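# Set the wooden crate onto its stand safely

## Task

Get the wooden crate resting on its stand, and never let it drop along the way.

## Robot and tools

Robot: two YAM-style arms, left_arm and right_arm, each with a parallel two-finger gripper and a wrist camera. left_arm's base sits at (+0.045, +0.371, 0) m and right_arm's at (-0.004, -0.233, 0) m, both facing nearly straight along +x. A camera stand is fixed behind the arms. Loose objects may get a brief nudge now and then.

Frame: every printed position, orientation, velocity and target uses the scene frame. Its origin is at table-top height, halfway between the nominal bases. +x points out over the table, +y toward left_arm, +z up. Arm names do not match image left and right. end_effector_position (m) is the spot between the finger pads, about 1 cm short of the tips; end_effector_quat_wxyz is the gripper orientation. The fingers point along the gripper's +z and close along its y. Printed values can be a few cm off, especially when the arm is stretched out.

execute_actions(actions, cameras): actions is a list of actions. Each action holds 1 to 15 rows, one per 1/30 s step, and a short action repeats its last row until 15 steps are done. Every row has 14 numbers in [-1, 1], always for both arms: left_arm dx, dy, dz, rx, ry, rz, opening, then right_arm the same seven. dx..rz are an offset along scene axes from that arm's Hand target as it stood when the action began, not from the previous row. Scale: 1.0 = 0.6 m or 180 degrees. rx, ry, rz form a single rotation vector, turning about the Hand target's position. Each new action or call starts from the current Hand target, so repeating an offset moves further. Sending zeros for all six pose numbers re-requests the current Hand target. opening is absolute: +1 fully open (0.093 m), -1 closed. Cameras appear only when actions is empty or cameras names them (cam_high, cam_low, cam_left_wrist, cam_right_wrist, or ["all"]). An unknown name invalidates the call.

move(target, speed, blend, opening_speed, grip_force, blocking, cameras): drives each gripper in a straight line. target is one 14-number row in the same layout and scale as above, or up to 15 such rows; every row is an offset from the same starting Hand targets, not from the row before. speed is top path speed in m/s, 0.002 to 2.9 (default 0.25), one value or one per row; rotation is capped at twice that in rad/s. blend (m) rounds corners between rows; 0 stops at each. opening_speed (per second on the -1..+1 scale, at least 0.2) makes fingers change gradually. grip_force is a per-pad limit in N, 10 to 50, one value or one per arm; it persists, and lower forces close slowly. blocking=false returns after about 0.5 s while motion continues. Moves last 0.5 to 10 s and do not avoid obstacles or the other arm. Faster moves lag, drift and strike harder. Avoid paths passing near an arm's own base. The result adds a move: line saying how it ended (done, off_target, moving, held, fault) and any limits (paced = clipped, held = steps withheld).

wait(seconds, cameras): 0 to 10 s with commands held; a running move carries on. stop(cameras): brakes the current move. zoom_image(camera, region): enlarges [x0, y0, x1, y1] pixels, at most 504 square, of that camera's newest image. Image sizes: cam_high and cam_low 504x504, wrist cameras 672x504. read_manual(section) returns only licence text. finished_scene(scene) ends scene number 1 or 2 for good; the crate must stay on the stand unaided.

Result lines: Hand target is the last commanded pose after clipping; the next offsets count from it. The gripper often stops short of it; to close the gap, send the missing distance as an offset. Orientation commands are clipped to within 40 degrees of the measured orientation each step. Tool commands lists present commands; if absent, each is the last value sent, and a 0 is a real command, so resend the current opening to keep a gripper unchanged. grip_measured is the motor position on the opening scale. The pads meet near -0.94, and each mm of object width adds about 0.0208. To hold a rigid object firmly, send about 0.24 below the reading for its width, and keep sending it. To release, send well above that reading. Joint positions end with the finger opening in m. Joint velocities may say within noise. Joint torques include gravity; joints 1 to 3 wrap at ±28 N m.

Cautions: an arm blocked by something keeps pushing until commanded back past the contact. Avoid contact or pinching between the arms, including gripping the other gripper; the clearance check does not guard grippers or wrist cameras. Avoid hard hits on fixed or heavy things, drops, releasing a moving crate, and strain on camera cables. Anything falling off the table, or left off it, fails the task. Long reach, holding loads or pushing at unreachable poses heats motors: MOTOR HOT at 75 °C, a fault that folds the arm at 90 °C, collapse at 100 °C. Check the gripper's real position and tilt after each move and correct it.

Each tool is called as name([rows], argument=value, ...), one row to a line, values as JSON.

## Session

execute_actions(actions=[])

Scene clock: 0.00 s.
left_arm: end_effector_position=(+0.2916, +0.1239, +0.2543) grip_measured=+1.000 end_effector_quat_wxyz=(+0.473, +0.097, +0.786, -0.387) | right_arm: end_effector_position=(+0.2979, -0.2274, +0.1571) grip_measured=+1.000 end_effector_quat_wxyz=(+0.550, +0.127, +0.823, +0.067)
Joint positions: left_arm=[-0.753 0.934 0.653 0.024 0.043 -0.552 0.093] | right_arm=[0.067 0.774 0.346 0.029 0.092 0.314 0.093]
Joint velocities: within noise
Joint torques (N m): no reading
Heat: left arm: 34 °C; right arm: 34 °C.
Hand target: left_arm +0.2915, +0.1239, +0.2565; +0.473, +0.097, +0.785, -0.388 | right_arm +0.2984, -0.2274, +0.1597; +0.551, +0.127, +0.822, +0.068
Tool commands: left_gripper/opening=+1.0 right_gripper/opening=+1.0

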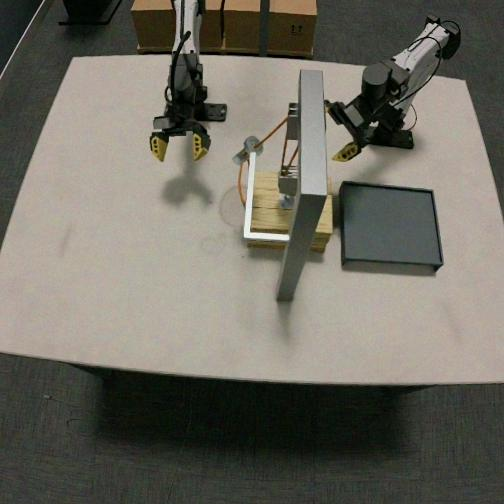

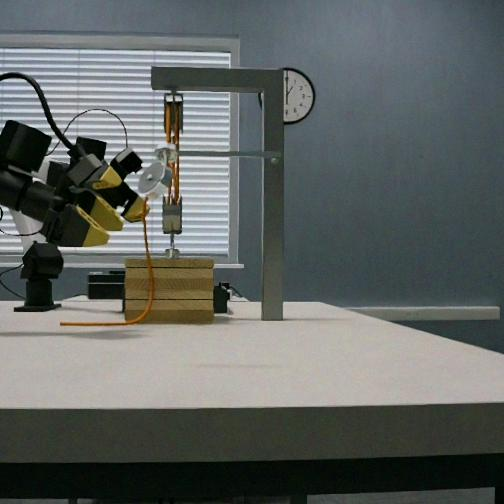

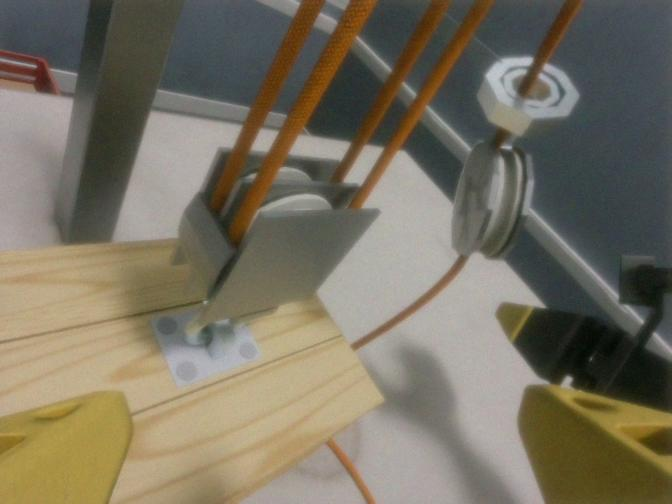

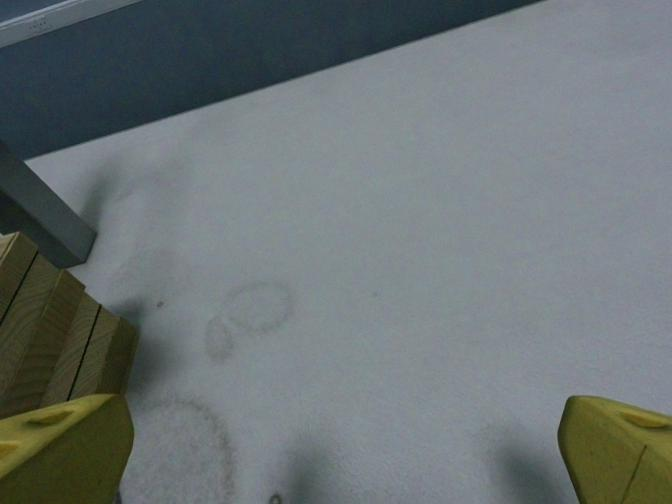

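zoom_image(camera="cam_high", region=[130, 60, 460, 310])

zoom_image(camera="cam_low", region=[0, 50, 330, 350])

Scaled by 1.527.

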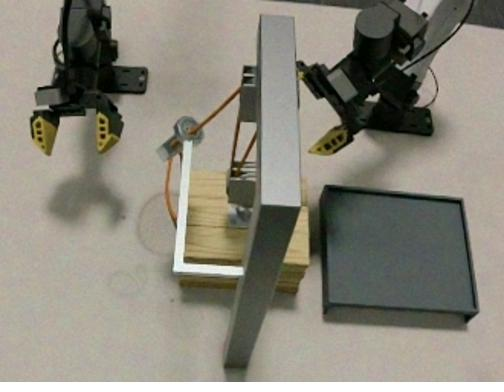

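Scaled by 1.527.

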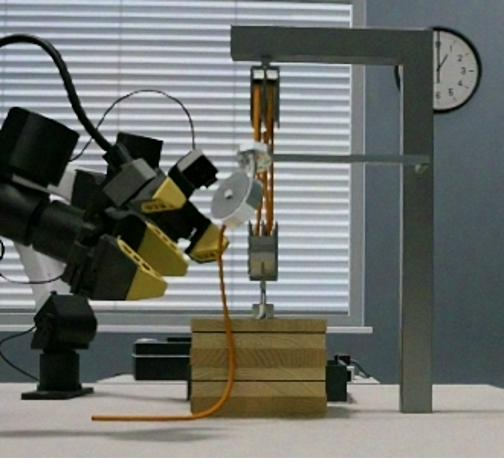

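move(target=[-0.1, 0.3, 0.3, 0, 0, 0, 1, -0.133, -0.117, 0.233, 0, 0, 0.222, 1], speed=0.2, cameras=["all"])

Scene clock: 40.93 s.
left_arm: end_effector_position=(+0.2344, +0.3057, +0.4316) grip_measured=+1.000 end_effector_quat_wxyz=(+0.476, +0.084, +0.786, -0.386) | right_arm: end_effector_position=(+0.2192, -0.2959, +0.2955) grip_measured=+1.000 end_effector_quat_wxyz=(+0.514, -0.118, +0.823, +0.211)
Joint positions: left_arm=[0.605 1.032 1.664 -1.572 1.257 0.34 0.093] | right_arm=[-1.012 1.191 1.253 -1.565 -1.178 -1.25 0.093]
Joint torques (N m): left_arm=[-0.24 0.14 6.71 1.11 0.62 0.17] | right_arm=[0.12 -1.17 9.1 0.46 -0.48 -0.24]
Heat: left arm: 37 °C; right arm: 39 °C.
Hand target: left_arm +0.2315, +0.3039, +0.4365; +0.473, +0.097, +0.785, -0.388 | right_arm +0.2186, -0.2976, +0.2994; +0.495, -0.161, +0.816, +0.252
Off the commanded pose: left_arm 0.006 m, 2 deg | right_arm 0.004 m, 7 deg.
joint sent to its limit (left arm) — joint 4 (wrist pitch), lower limit. The joint targets still meet the commanded pose.
joint sent to its limit (right arm) — joint 4 (wrist pitch), lower limit. The joint targets are off in orientation, not in position.
move: off_target (right_arm)

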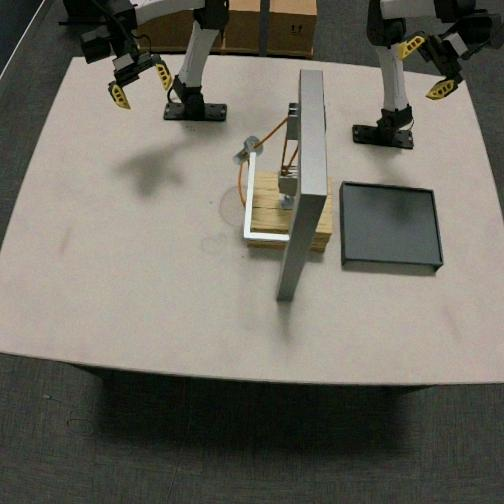

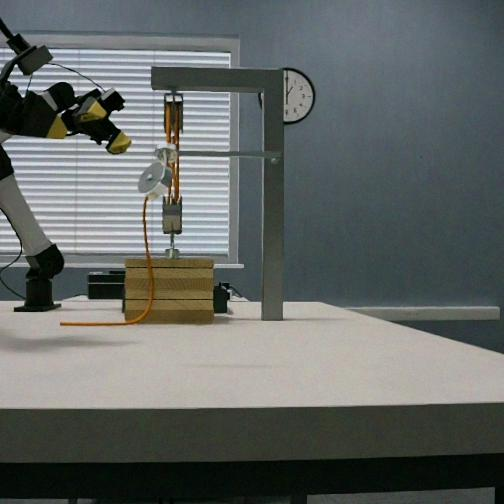

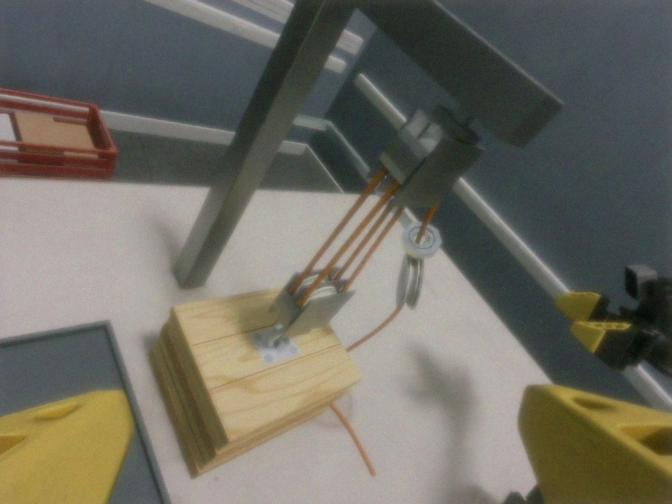

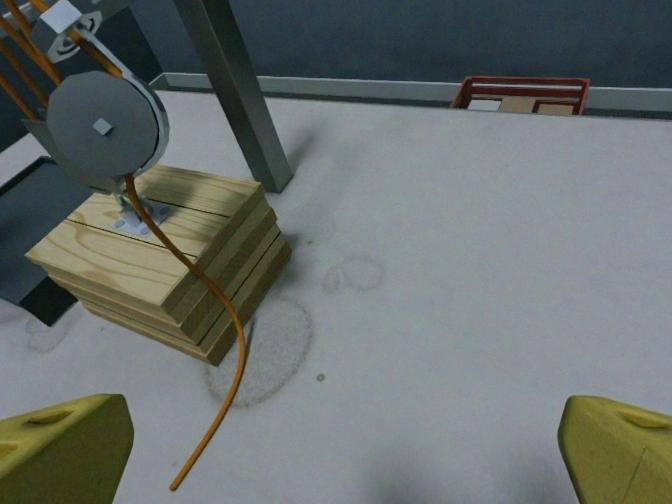

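zoom_image(camera="cam_right_wrist", region=[0, 0, 336, 400])

zoom_image(camera="cam_left_wrist", region=[200, 0, 600, 350])

zoom_image(camera="cam_low", region=[20, 180, 300, 340])

zoom_image(camera="cam_low", region=[120, 50, 300, 210])

Scaled by 1.260.

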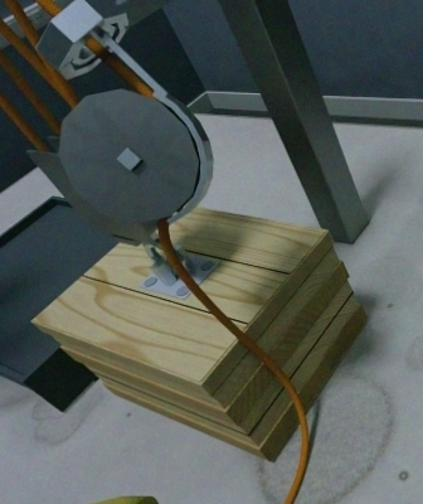

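Scaled by 1.260.

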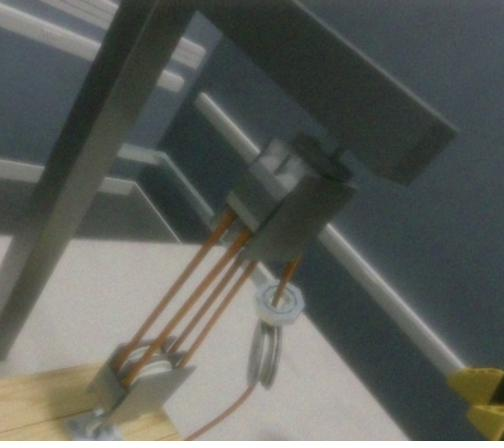

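Scaled by 1.800.

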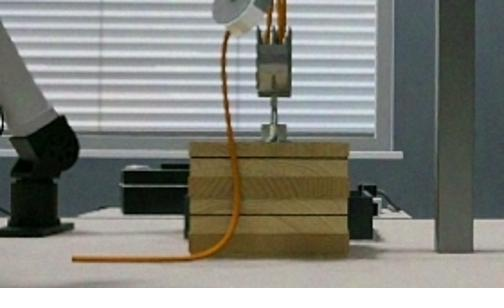

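Scaled by 2.800.

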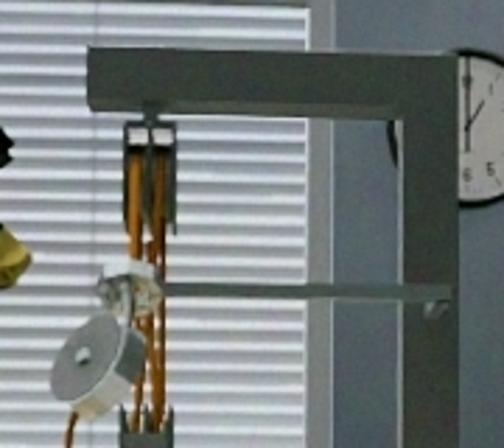

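move(target=[0.1475, 0.0935, -0.1775, 0.2385, 0.0549, -0.0108, 1, 0.069, 0.1293, -0.1657, 0.1191, -0.2232, 0.117, 1], speed=0.2, cameras=["all"])

Scene clock: 135.27 s.
left_arm: end_effector_position=(+0.3161, +0.3588, +0.3281) grip_measured=+1.000 end_effector_quat_wxyz=(+0.328, +0.236, +0.910, -0.097) | right_arm: end_effector_position=(+0.2575, -0.2200, +0.2015) grip_measured=+1.000 end_effector_quat_wxyz=(+0.611, -0.314, +0.649, +0.328)
Joint positions: left_arm=[0.251 1.287 1.703 -1.449 0.469 0.614 0.093] | right_arm=[-0.651 1.545 0.873 -1.433 -1.526 -2.064 0.093]
Joint torques (N m): left_arm=[-0.49 -2.89 6.94 1.45 0.21 0.14] | right_arm=[0.83 -2.58 4.67 -0.15 -0.81 -0.2]
Heat: left arm: 39 °C; right arm: 41 °C.
Hand target: left_arm +0.3200, +0.3600, +0.3300; +0.331, +0.244, +0.907, -0.088 | right_arm +0.2600, -0.2199, +0.2000; +0.710, -0.287, +0.497, +0.409
Off the commanded pose: left_arm 0.004 m, 1 deg | right_arm 0.003 m, 23 deg.
joint sent to its limit (right arm) — joint 5 (wrist yaw), lower limit; joint 6 (wrist roll), lower limit. The joint targets are off in orientation, not in position.
move: off_target (right_arm)

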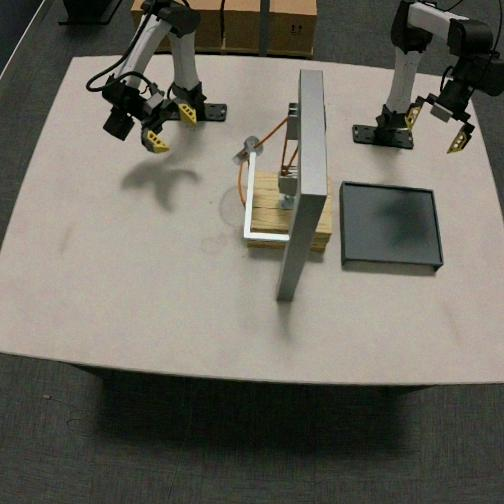

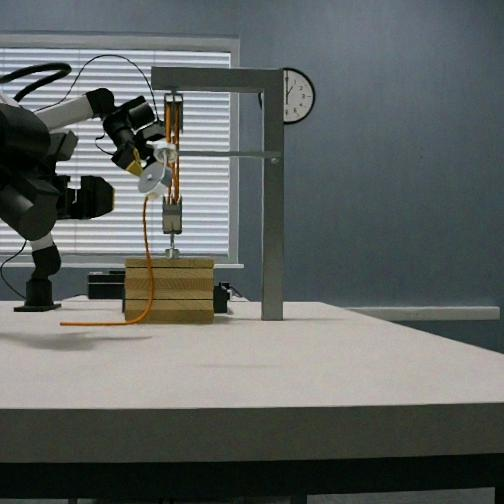

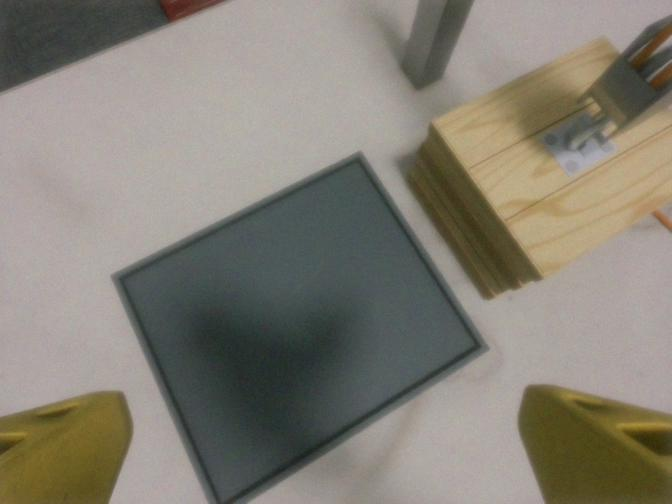

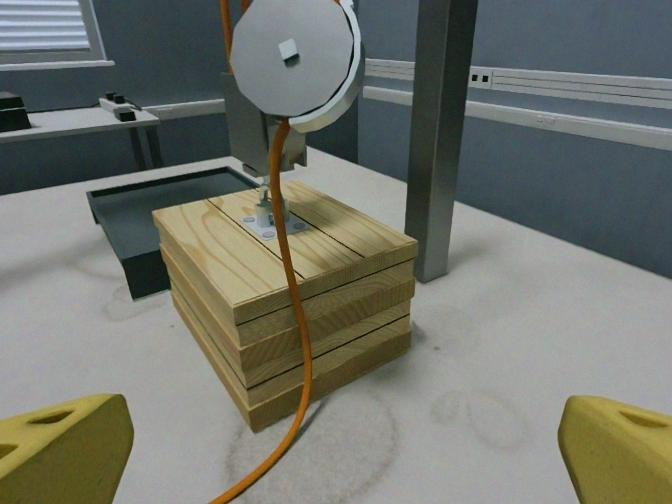

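zoom_image(camera="cam_right_wrist", region=[60, 0, 480, 310])

zoom_image(camera="cam_left_wrist", region=[380, 0, 672, 310])

Scaled by 1.200.

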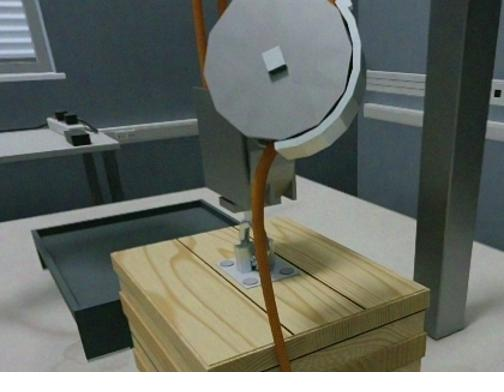

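Scaled by 1.626.

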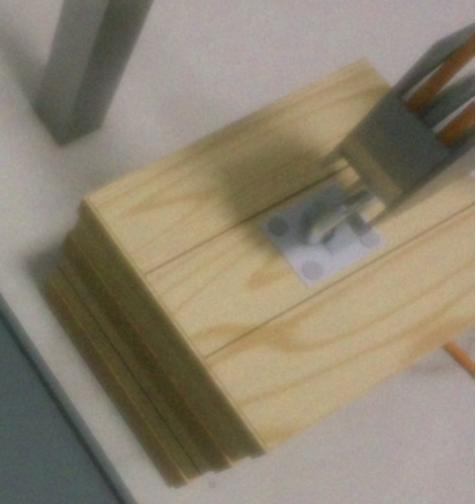

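move(target=[0, 0, 0, 0, 0, 0, 1, 0.0167, 0.0998, 0.1167, -0.0881, 0.0681, -0.0822, 1], speed=0.2, cameras=["cam_right_wrist", "cam_high"])

zoom_image(camera="cam_right_wrist", region=[150, 0, 550, 300])

Scene clock: 175.80 s.
left_arm: end_effector_position=(+0.3162, +0.3590, +0.3281) grip_measured=+1.000 end_effector_quat_wxyz=(+0.328, +0.236, +0.910, -0.097) | right_arm: end_effector_position=(+0.2754, -0.1655, +0.2638) grip_measured=+1.000 end_effector_quat_wxyz=(+0.587, -0.421, +0.588, +0.364)
Joint positions: left_arm=[0.251 1.287 1.703 -1.449 0.468 0.615 0.093] | right_arm=[-0.391 1.397 1.044 -1.118 -1.525 -1.538 0.093]
Joint velocities: left_arm=[within noise] | right_arm=[-0.022 0.017 0.012 -0.022 -0.154 0.051 0]
Joint torques (N m): left_arm=[-0.44 -2.85 6.91 1.46 0.22 0.14] | right_arm=[1.05 -5.45 5.67 0.54 -0.89 0.58]
Heat: left arm: 39 °C; right arm: 39 °C.
Hand target: left_arm +0.3200, +0.3600, +0.3301; +0.331, +0.244, +0.907, -0.088 | right_arm +0.2701, -0.1601, +0.2700; +0.653, -0.271, +0.653, +0.271
Off the commanded pose: left_arm 0.004 m, 1 deg | right_arm 0.010 m, 23 deg.
joint sent to its limit (right arm) — joint 5 (wrist yaw), lower limit. The joint targets are off in orientation, not in position.
move: off_target (right_arm)
Images, in order (width x height): cam_high 504x504, cam_right_wrist 672x504.

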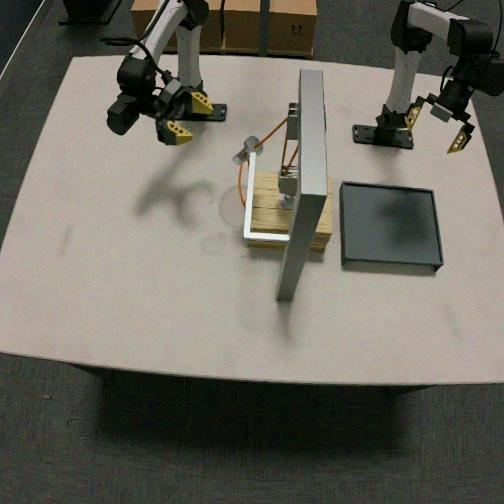

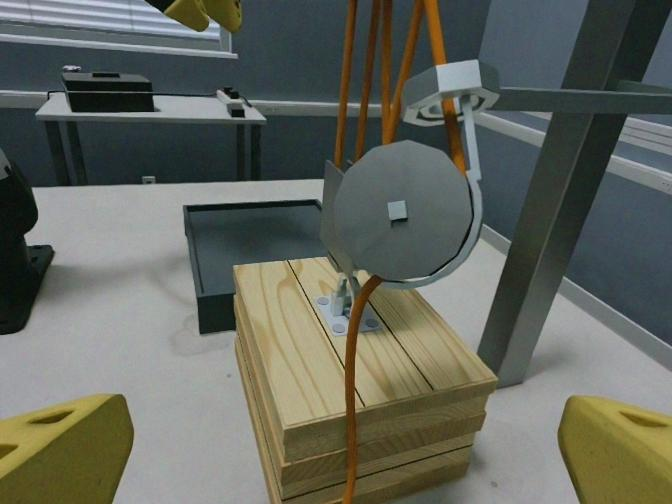

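Scaled by 1.260.

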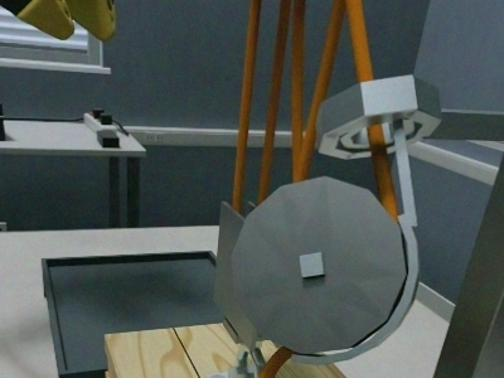

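move([
  [0.1017, 0.3, -0.3835, 0.0437, 0.1629, 0.1629, -1, 0, 0, 0, 0, 0, 0, 1],
  [0.1017, 0.3, -0.4835, 0.0437, 0.1629, 0.1629, -1, 0, 0, 0, 0, 0, 0, 1],
], speed=0.2, cameras=["cam_left_wrist", "cam_high"])

Scene clock: 290.83 s.
left_arm: end_effector_position=(+0.3832, +0.5380, +0.0471) grip_measured=-0.972 end_effector_quat_wxyz=(+0.095, +0.009, +0.995, -0.001) | right_arm: end_effector_position=(+0.2701, -0.1614, +0.2738) grip_measured=+1.000 end_effector_quat_wxyz=(+0.654, -0.275, +0.652, +0.269)
Joint positions: left_arm=[0.512 1.872 1.308 -0.842 0.093 0.509 0] | right_arm=[-0.303 0.814 0.449 0.364 -1.091 -0.009 0.093]
Joint torques (N m): left_arm=[0.25 -8.84 5.75 0.84 0.02 -0.12] | right_arm=[0.91 -0.73 6.78 2.02 0.26 0.03]
Heat: left arm: 39 °C; right arm: 39 °C.
Hand target: left_arm +0.3809, +0.5400, +0.0398; +0.087, +0.000, +0.996, +0.000 | right_arm +0.2700, -0.1601, +0.2701; +0.653, -0.271, +0.653, +0.271
Off the commanded pose: left_arm 0.008 m, 1 deg | right_arm 0.004 m, 0 deg.
move: done
Images, in order (width x height): cam_high 504x504, cam_left_wrist 672x504.

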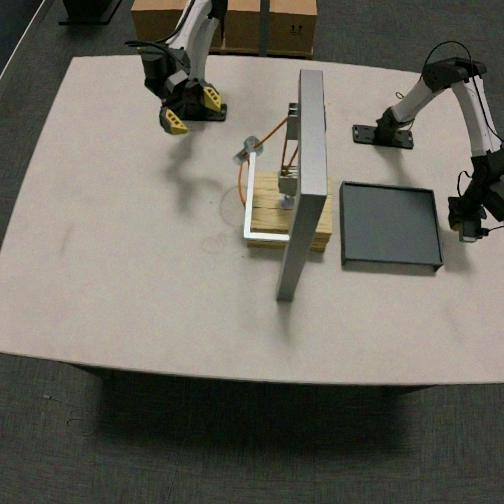

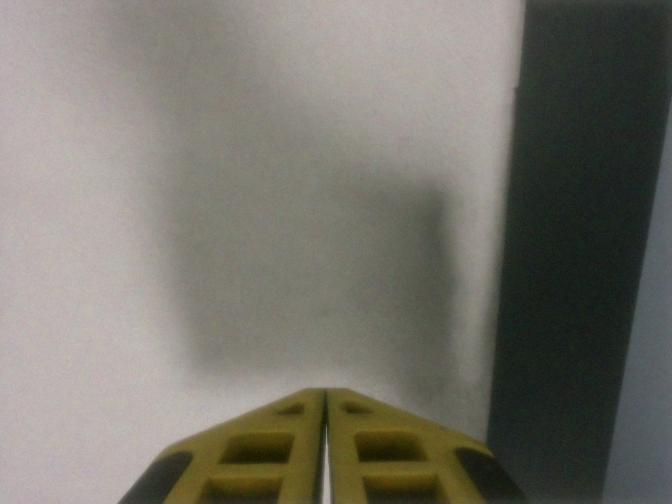

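move(target=[0, -0.0667, 0, 0, 0, 0, -1, 0, 0, 0, 0, 0, 0, 1], speed=0.06, cameras=["cam_left_wrist", "cam_high"])

Scene clock: 294.17 s.
left_arm: end_effector_position=(+0.3807, +0.5107, +0.0332) grip_measured=-0.972 end_effector_quat_wxyz=(+0.076, +0.001, +0.997, +0.009) | right_arm: end_effector_position=(+0.2701, -0.1614, +0.2738) grip_measured=+1.000 end_effector_quat_wxyz=(+0.654, -0.275, +0.652, +0.269)
Joint positions: left_arm=[0.427 1.856 1.234 -0.802 0.044 0.413 0] | right_arm=[-0.303 0.814 0.449 0.364 -1.091 -0.009 0.093]
Joint torques (N m): left_arm=[-1.32 -12.89 4.86 0.68 0.33 -0.2] | right_arm=[0.77 -0.59 7.08 2.01 0.22 0.02]
Heat: left arm: 39 °C; right arm: 40 °C.
Hand target: left_arm +0.3809, +0.5000, +0.0398; +0.087, +0.000, +0.996, +0.000 | right_arm +0.2700, -0.1601, +0.2701; +0.653, -0.271, +0.653, +0.271
Off the commanded pose: left_arm 0.013 m, 2 deg | right_arm 0.004 m, 0 deg.
move: off_target (left_arm)
Images, in order (width x height): cam_high 504x504, cam_left_wrist 672x504.

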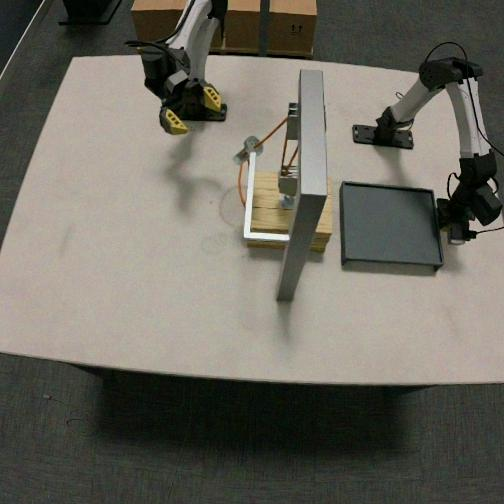

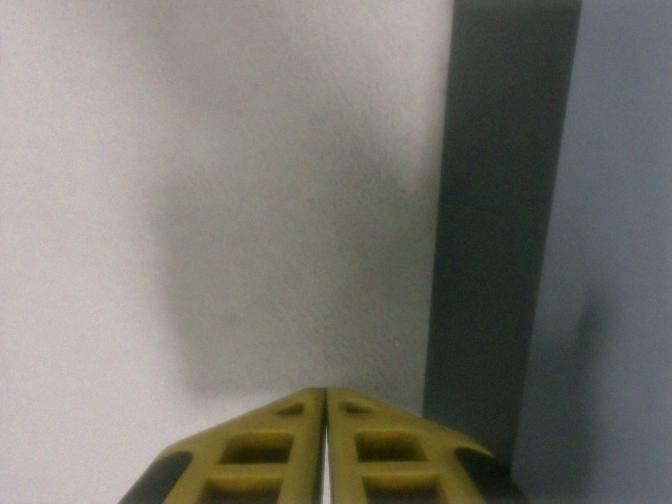

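move(target=[0, -0.0333, 0.0133, 0, 0, 0, -1, 0, 0, 0, 0, 0, 0, 1], speed=0.06, cameras=["cam_left_wrist", "cam_high"])

Scene clock: 297.60 s.
left_arm: end_effector_position=(+0.3839, +0.4978, +0.0395) grip_measured=-0.972 end_effector_quat_wxyz=(+0.080, +0.000, +0.997, +0.025) | right_arm: end_effector_position=(+0.2701, -0.1614, +0.2738) grip_measured=+1.000 end_effector_quat_wxyz=(+0.654, -0.275, +0.652, +0.269)
Joint positions: left_arm=[0.374 1.825 1.218 -0.797 0.009 0.361 0] | right_arm=[-0.303 0.814 0.449 0.364 -1.091 -0.009 0.093]
Joint torques (N m): left_arm=[-1.55 -13.15 5.19 0.47 0.56 -0.22] | right_arm=[1.11 -0.79 6.9 2.03 0.23 0.05]
Heat: left arm: 39 °C; right arm: 40 °C.
Hand target: left_arm +0.3810, +0.4801, +0.0478; +0.087, +0.000, +0.996, +0.000 | right_arm +0.2700, -0.1601, +0.2701; +0.653, -0.271, +0.653, +0.271
Off the commanded pose: left_arm 0.020 m, 3 deg | right_arm 0.004 m, 0 deg.
move: off_target (left_arm)
Images, in order (width x height): cam_high 504x504, cam_left_wrist 672x504.

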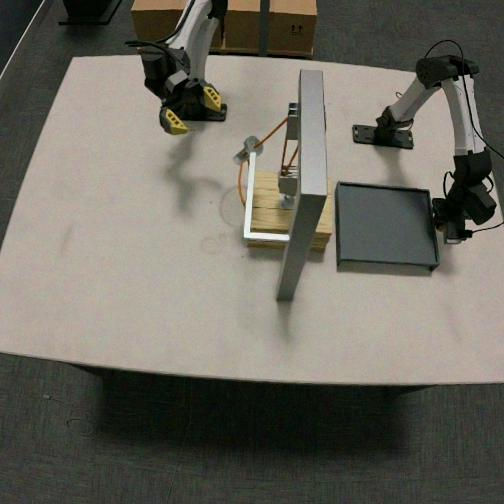

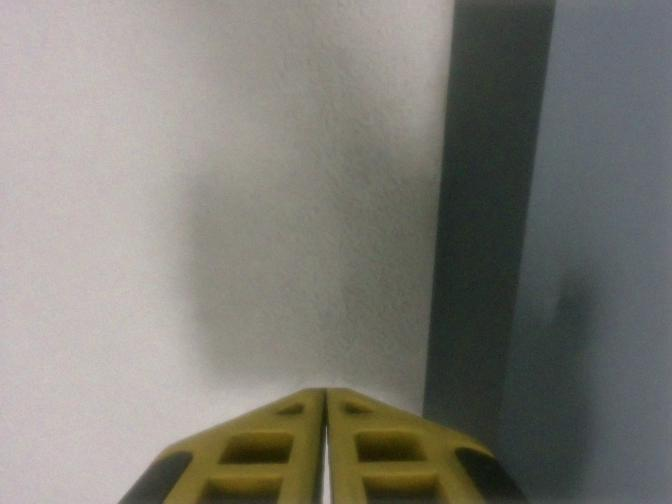

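execute_actions(actions=[], cameras=["cam_right_wrist", "cam_low"])

zoom_image(camera="cam_right_wrist", region=[150, 0, 550, 300])

Scene clock: 302.97 s.
left_arm: end_effector_position=(+0.3838, +0.4979, +0.0395) grip_measured=-0.972 end_effector_quat_wxyz=(+0.079, -0.001, +0.997, +0.025) | right_arm: end_effector_position=(+0.2701, -0.1614, +0.2738) grip_measured=+1.000 end_effector_quat_wxyz=(+0.654, -0.275, +0.652, +0.269)
Joint positions: left_arm=[0.374 1.825 1.218 -0.797 0.009 0.36 0] | right_arm=[-0.303 0.814 0.449 0.364 -1.091 -0.009 0.093]
Joint velocities: within noise
Joint torques (N m): left_arm=[-1.57 -13.15 5.19 0.47 0.56 -0.23] | right_arm=[1.07 -0.96 6.78 2.02 0.24 0.08]
Heat: left arm: 39 °C; right arm: 40 °C.
Hand target: left_arm +0.3809, +0.4801, +0.0478; +0.087, +0.000, +0.996, +0.000 | right_arm +0.2700, -0.1601, +0.2701; +0.653, -0.271, +0.653, +0.271
Tool commands: left_gripper/opening=-1.0 right_gripper/opening=+1.0
Off the commanded pose: left_arm 0.020 m, 3 deg | right_arm 0.004 m, 0 deg.
Images, in order (width x height): cam_low 504x504, cam_right_wrist 672x504.

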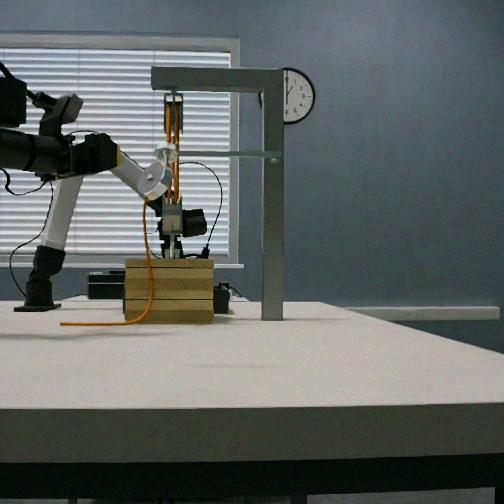

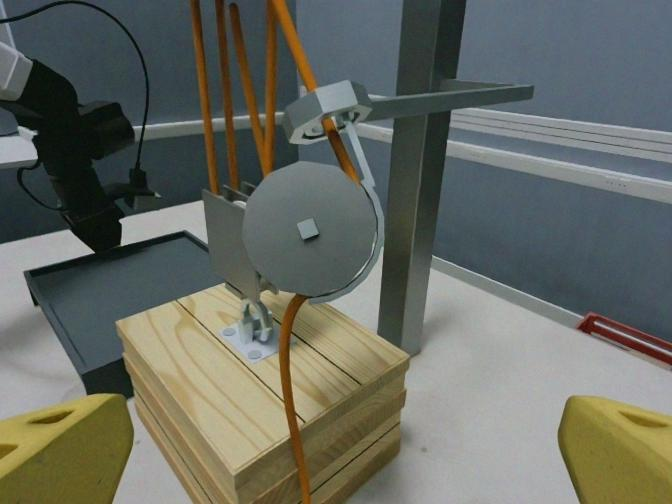

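Scaled by 1.260.

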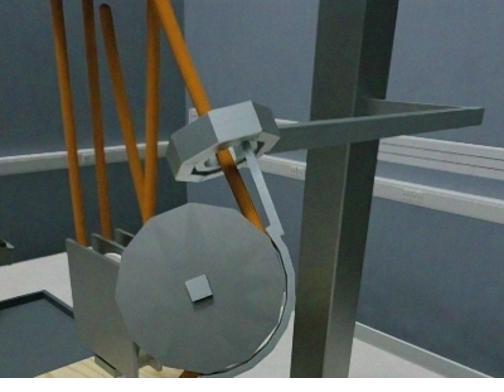

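move([
  [0, 0, 0, 0, 0, 0, -1, -0.0833, 0.1417, -0.1417, 0, 0, -0.1944, 1],
  [0, 0, 0, 0, 0, 0, -1, 0.1, 0.1583, -0.1417, 0, 0, -0.1944, 1],
], speed=0.15, cameras=["all"])

Scene clock: 356.33 s.
left_arm: end_effector_position=(+0.3838, +0.4979, +0.0395) grip_measured=-0.972 end_effector_quat_wxyz=(+0.079, -0.001, +0.997, +0.025) | right_arm: end_effector_position=(+0.3243, -0.0685, +0.1781) grip_measured=+1.000 end_effector_quat_wxyz=(+0.698, -0.062, +0.711, +0.058)
Joint positions: left_arm=[0.374 1.825 1.218 -0.797 0.009 0.36 0] | right_arm=[0.694 1.387 0.293 1.072 0.527 0.007 0.093]
Joint torques (N m): left_arm=[-1.54 -13.18 5.22 0.47 0.57 -0.23] | right_arm=[-0.83 -2.32 9.13 2.36 -0.03 -0.14]
Heat: left arm: 48 °C; right arm: 41 °C.
Hand target: left_arm +0.3809, +0.4801, +0.0478; +0.087, +0.000, +0.996, +0.000 | right_arm +0.3300, -0.0652, +0.1850; +0.704, -0.062, +0.705, +0.062
Off the commanded pose: left_arm 0.020 m, 3 deg | right_arm 0.010 m, 1 deg.
move: off_target (left_arm)

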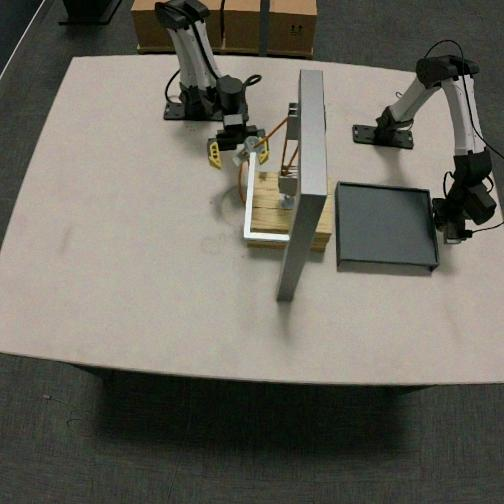

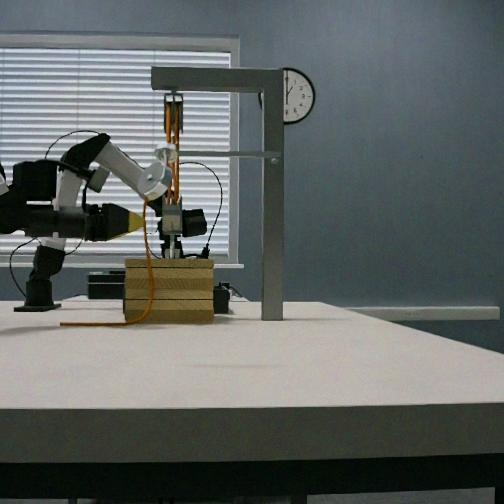

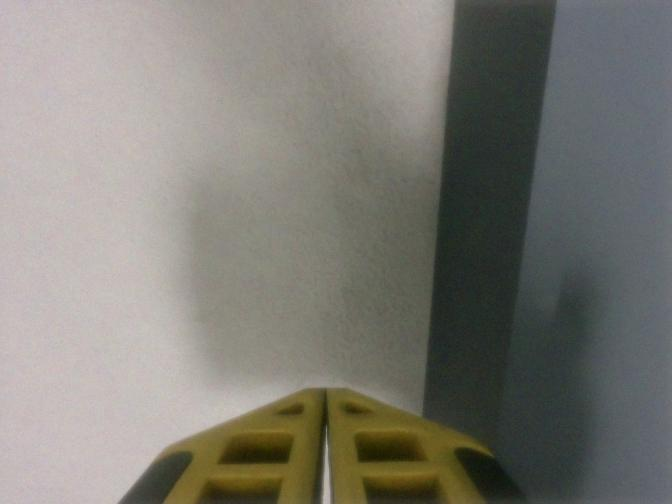

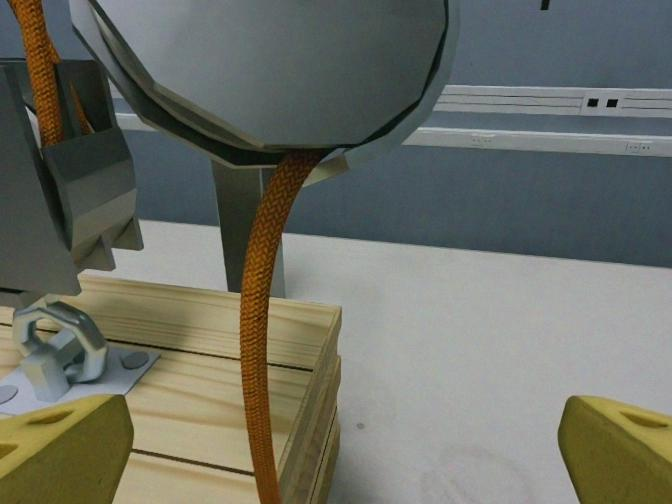

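move([
  [0, 0.05, 0.01, 0, 0, 0, -1, 0.0, 0.042, 0.0033, 0, 0, 0, 0.35],
  [0, 0.05, 0.01, 0, 0, 0, -1, 0.04, 0.042, 0.0033, 0, 0, 0, 0.35],
], speed=0.1, cameras=["cam_right_wrist", "cam_high"])

Scene clock: 378.70 s.
left_arm: end_effector_position=(+0.3752, +0.5081, +0.0446) grip_measured=-0.972 end_effector_quat_wxyz=(+0.076, -0.005, +0.997, +0.000) | right_arm: end_effector_position=(+0.3486, -0.0440, +0.1821) grip_measured=+0.353 end_effector_quat_wxyz=(+0.699, -0.060, +0.710, +0.058)
Joint positions: left_arm=[0.435 1.825 1.243 -0.849 0.062 0.407 0] | right_arm=[0.709 1.524 0.424 1.083 0.543 0.007 0.062]
Joint torques (N m): left_arm=[0.17 -10.25 8.46 0.54 0.18 0.15] | right_arm=[-0.61 -3.4 8.73 2.33 -0.06 -0.12]
Heat: left arm: 49 °C; right arm: 41 °C.
Hand target: left_arm +0.3809, +0.5099, +0.0537; +0.087, +0.000, +0.996, +0.000 | right_arm +0.3540, -0.0398, +0.1870; +0.704, -0.062, +0.705, +0.062
Off the commanded pose: left_arm 0.011 m, 1 deg | right_arm 0.008 m, 1 deg.
move: off_target (left_arm)
Images, in order (width x height): cam_high 504x504, cam_right_wrist 672x504.

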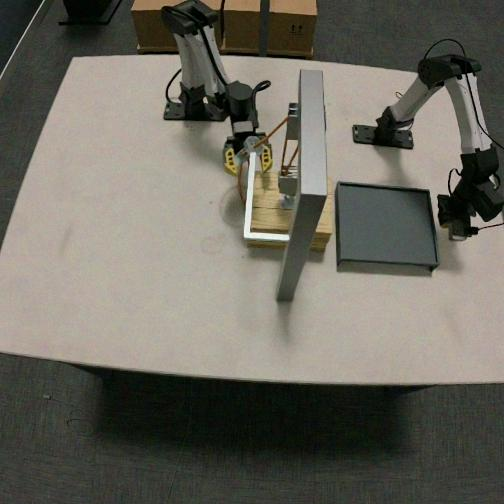

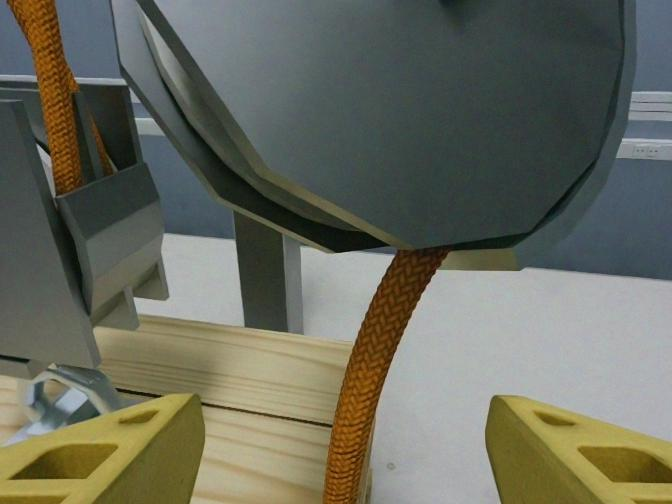

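move(target=[0, 0, 0, 0, 0, 0, -1, 0, 0, 0, 0, 0, 0, -1], speed=0.1, cameras=["cam_right_wrist"])

Scene clock: 381.13 s.
left_arm: end_effector_position=(+0.3752, +0.5081, +0.0446) grip_measured=-0.972 end_effector_quat_wxyz=(+0.076, -0.005, +0.997, +0.000) | right_arm: end_effector_position=(+0.3485, -0.0440, +0.1822) grip_measured=-0.962 end_effector_quat_wxyz=(+0.699, -0.060, +0.710, +0.058)
Joint positions: left_arm=[0.435 1.825 1.243 -0.849 0.062 0.407 0] | right_arm=[0.709 1.524 0.424 1.083 0.543 0.007 0]
Joint torques (N m): left_arm=[0.18 -10.28 8.49 0.54 0.19 0.15] | right_arm=[-0.36 -3.22 8.8 2.32 -0.06 -0.11]
Heat: left arm: 49 °C; right arm: 41 °C.
Hand target: left_arm +0.3809, +0.5100, +0.0538; +0.087, +0.000, +0.996, +0.000 | right_arm +0.3540, -0.0399, +0.1870; +0.704, -0.062, +0.705, +0.062
Off the commanded pose: left_arm 0.011 m, 1 deg | right_arm 0.008 m, 1 deg.
move: off_target (left_arm)
Images, in order (width x height): cam_right_wrist 672x504.

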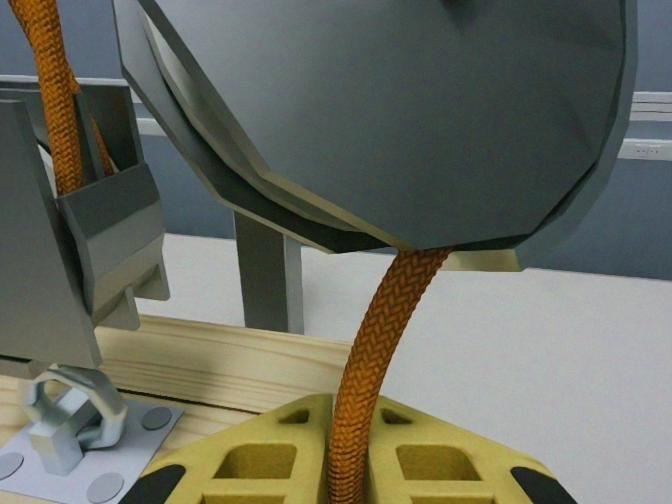

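move(target=[0, 0, 0, 0, 0, 0, -1, -0.0317, -0.1768, -0.02, -0.2736, -0.0483, 0, -1], speed=0.08, cameras=["all"])

Scene clock: 399.23 s.
left_arm: end_effector_position=(+0.3752, +0.5081, +0.0446) grip_measured=-0.972 end_effector_quat_wxyz=(+0.076, -0.005, +0.997, +0.000) | right_arm: end_effector_position=(+0.3332, -0.1261, +0.2141) grip_measured=-0.967 end_effector_quat_wxyz=(+0.719, -0.346, +0.561, -0.222)
Joint positions: left_arm=[0.435 1.825 1.243 -0.849 0.062 0.407 0] | right_arm=[0.351 1.264 0.212 1.184 0.099 -0.866 0]
Joint torques (N m): left_arm=[0.21 -10.26 8.49 0.55 0.19 0.14] | right_arm=[-2.54 -2.74 3.02 1.35 0.58 -0.06]
Heat: left arm: 47 °C; right arm: 40 °C.
Hand target: left_arm +0.3809, +0.5100, +0.0538; +0.087, +0.000, +0.996, +0.000 | right_arm +0.3350, -0.1460, +0.1750; +0.664, -0.354, +0.613, -0.242
Off the commanded pose: left_arm 0.011 m, 1 deg | right_arm 0.044 m, 9 deg.
move: off_target (left_arm, right_arm)

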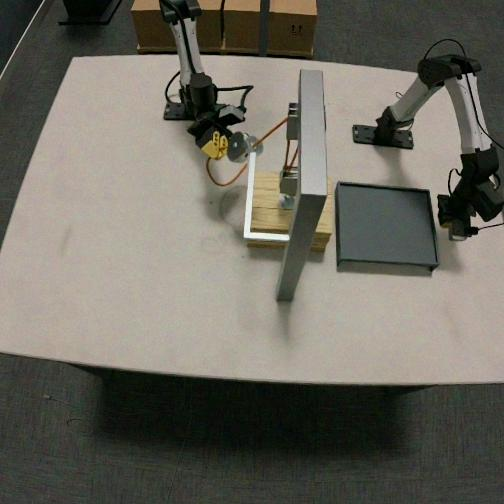

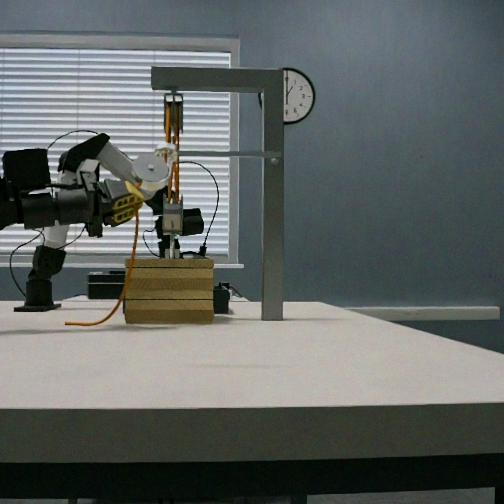

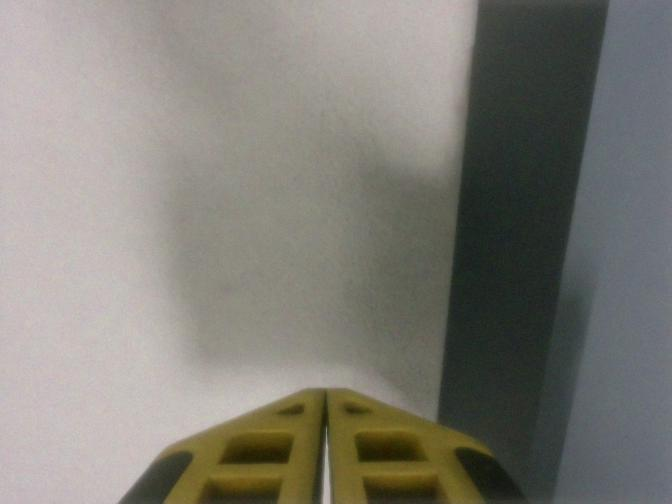

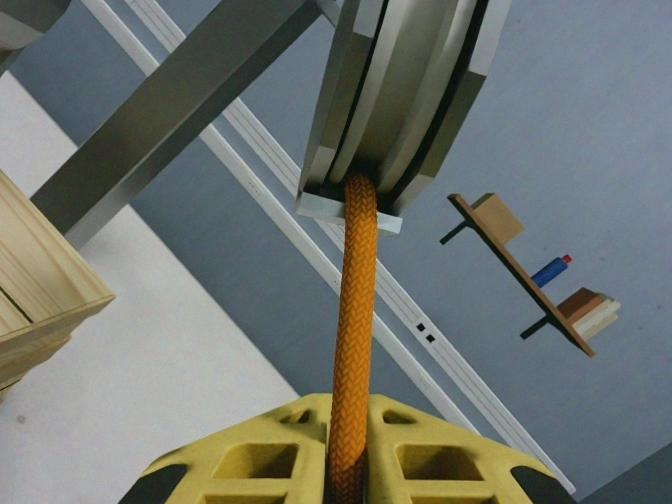

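move(target=[0, 0, 0, 0, 0, 0, -1, -0.025, -0.1233, -0.0417, -0.0547, -0.0097, 0, -1], speed=0.08, cameras=["cam_high", "cam_low", "cam_right_wrist"])

Scene clock: 413.27 s.
left_arm: end_effector_position=(+0.3752, +0.5081, +0.0446) grip_measured=-0.972 end_effector_quat_wxyz=(+0.076, -0.005, +0.997, +0.000) | right_arm: end_effector_position=(+0.3097, -0.1705, +0.2102) grip_measured=-0.968 end_effector_quat_wxyz=(+0.721, -0.438, +0.463, -0.274)
Joint positions: left_arm=[0.435 1.825 1.243 -0.849 0.062 0.407 0] | right_arm=[-0.011 1.243 0.087 1.36 -0.397 -1.04 0]
Joint torques (N m): left_arm=[0.18 -10.26 8.47 0.54 0.18 0.15] | right_arm=[-7.01 0.7 -1.26 1.09 1.51 -0.11]
Heat: left arm: 46 °C; right arm: 39 °C.
Hand target: left_arm +0.3809, +0.5100, +0.0538; +0.087, +0.000, +0.996, +0.000 | right_arm +0.3200, -0.2200, +0.1499; +0.641, -0.406, +0.579, -0.299
Off the commanded pose: left_arm 0.011 m, 1 deg | right_arm 0.079 m, 17 deg.
move: off_target (left_arm, right_arm)
Images, in order (width x height): cam_high 504x504, cam_low 504x504, cam_right_wrist 672x504.

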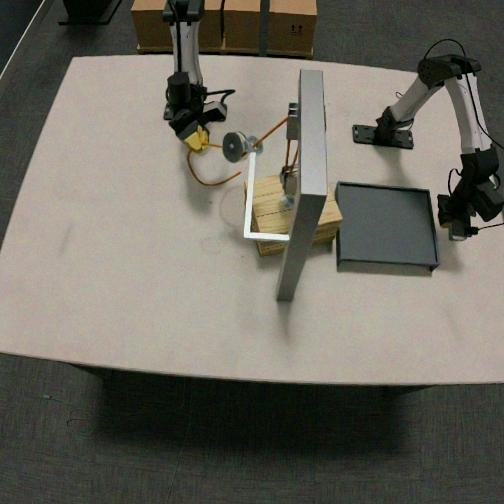

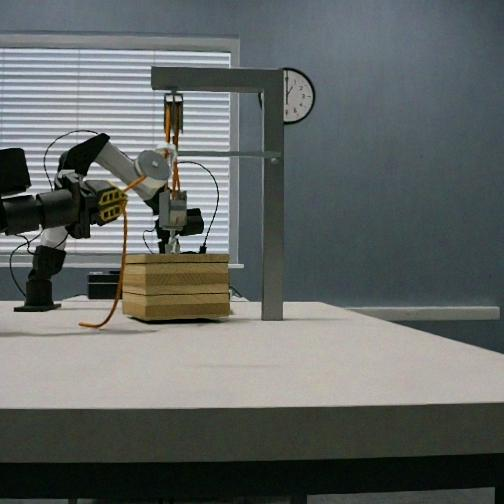

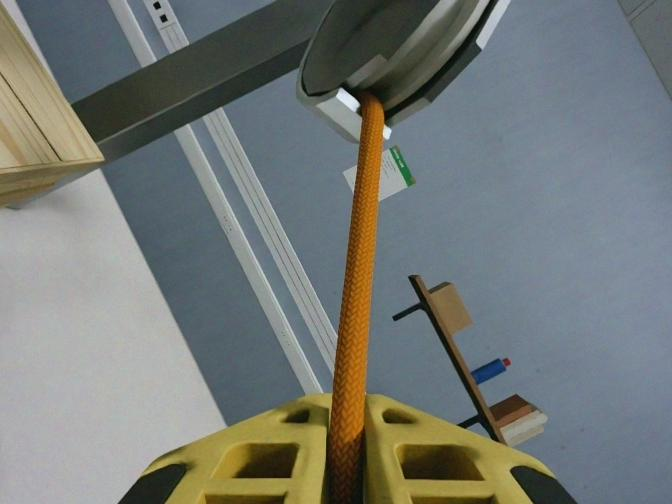

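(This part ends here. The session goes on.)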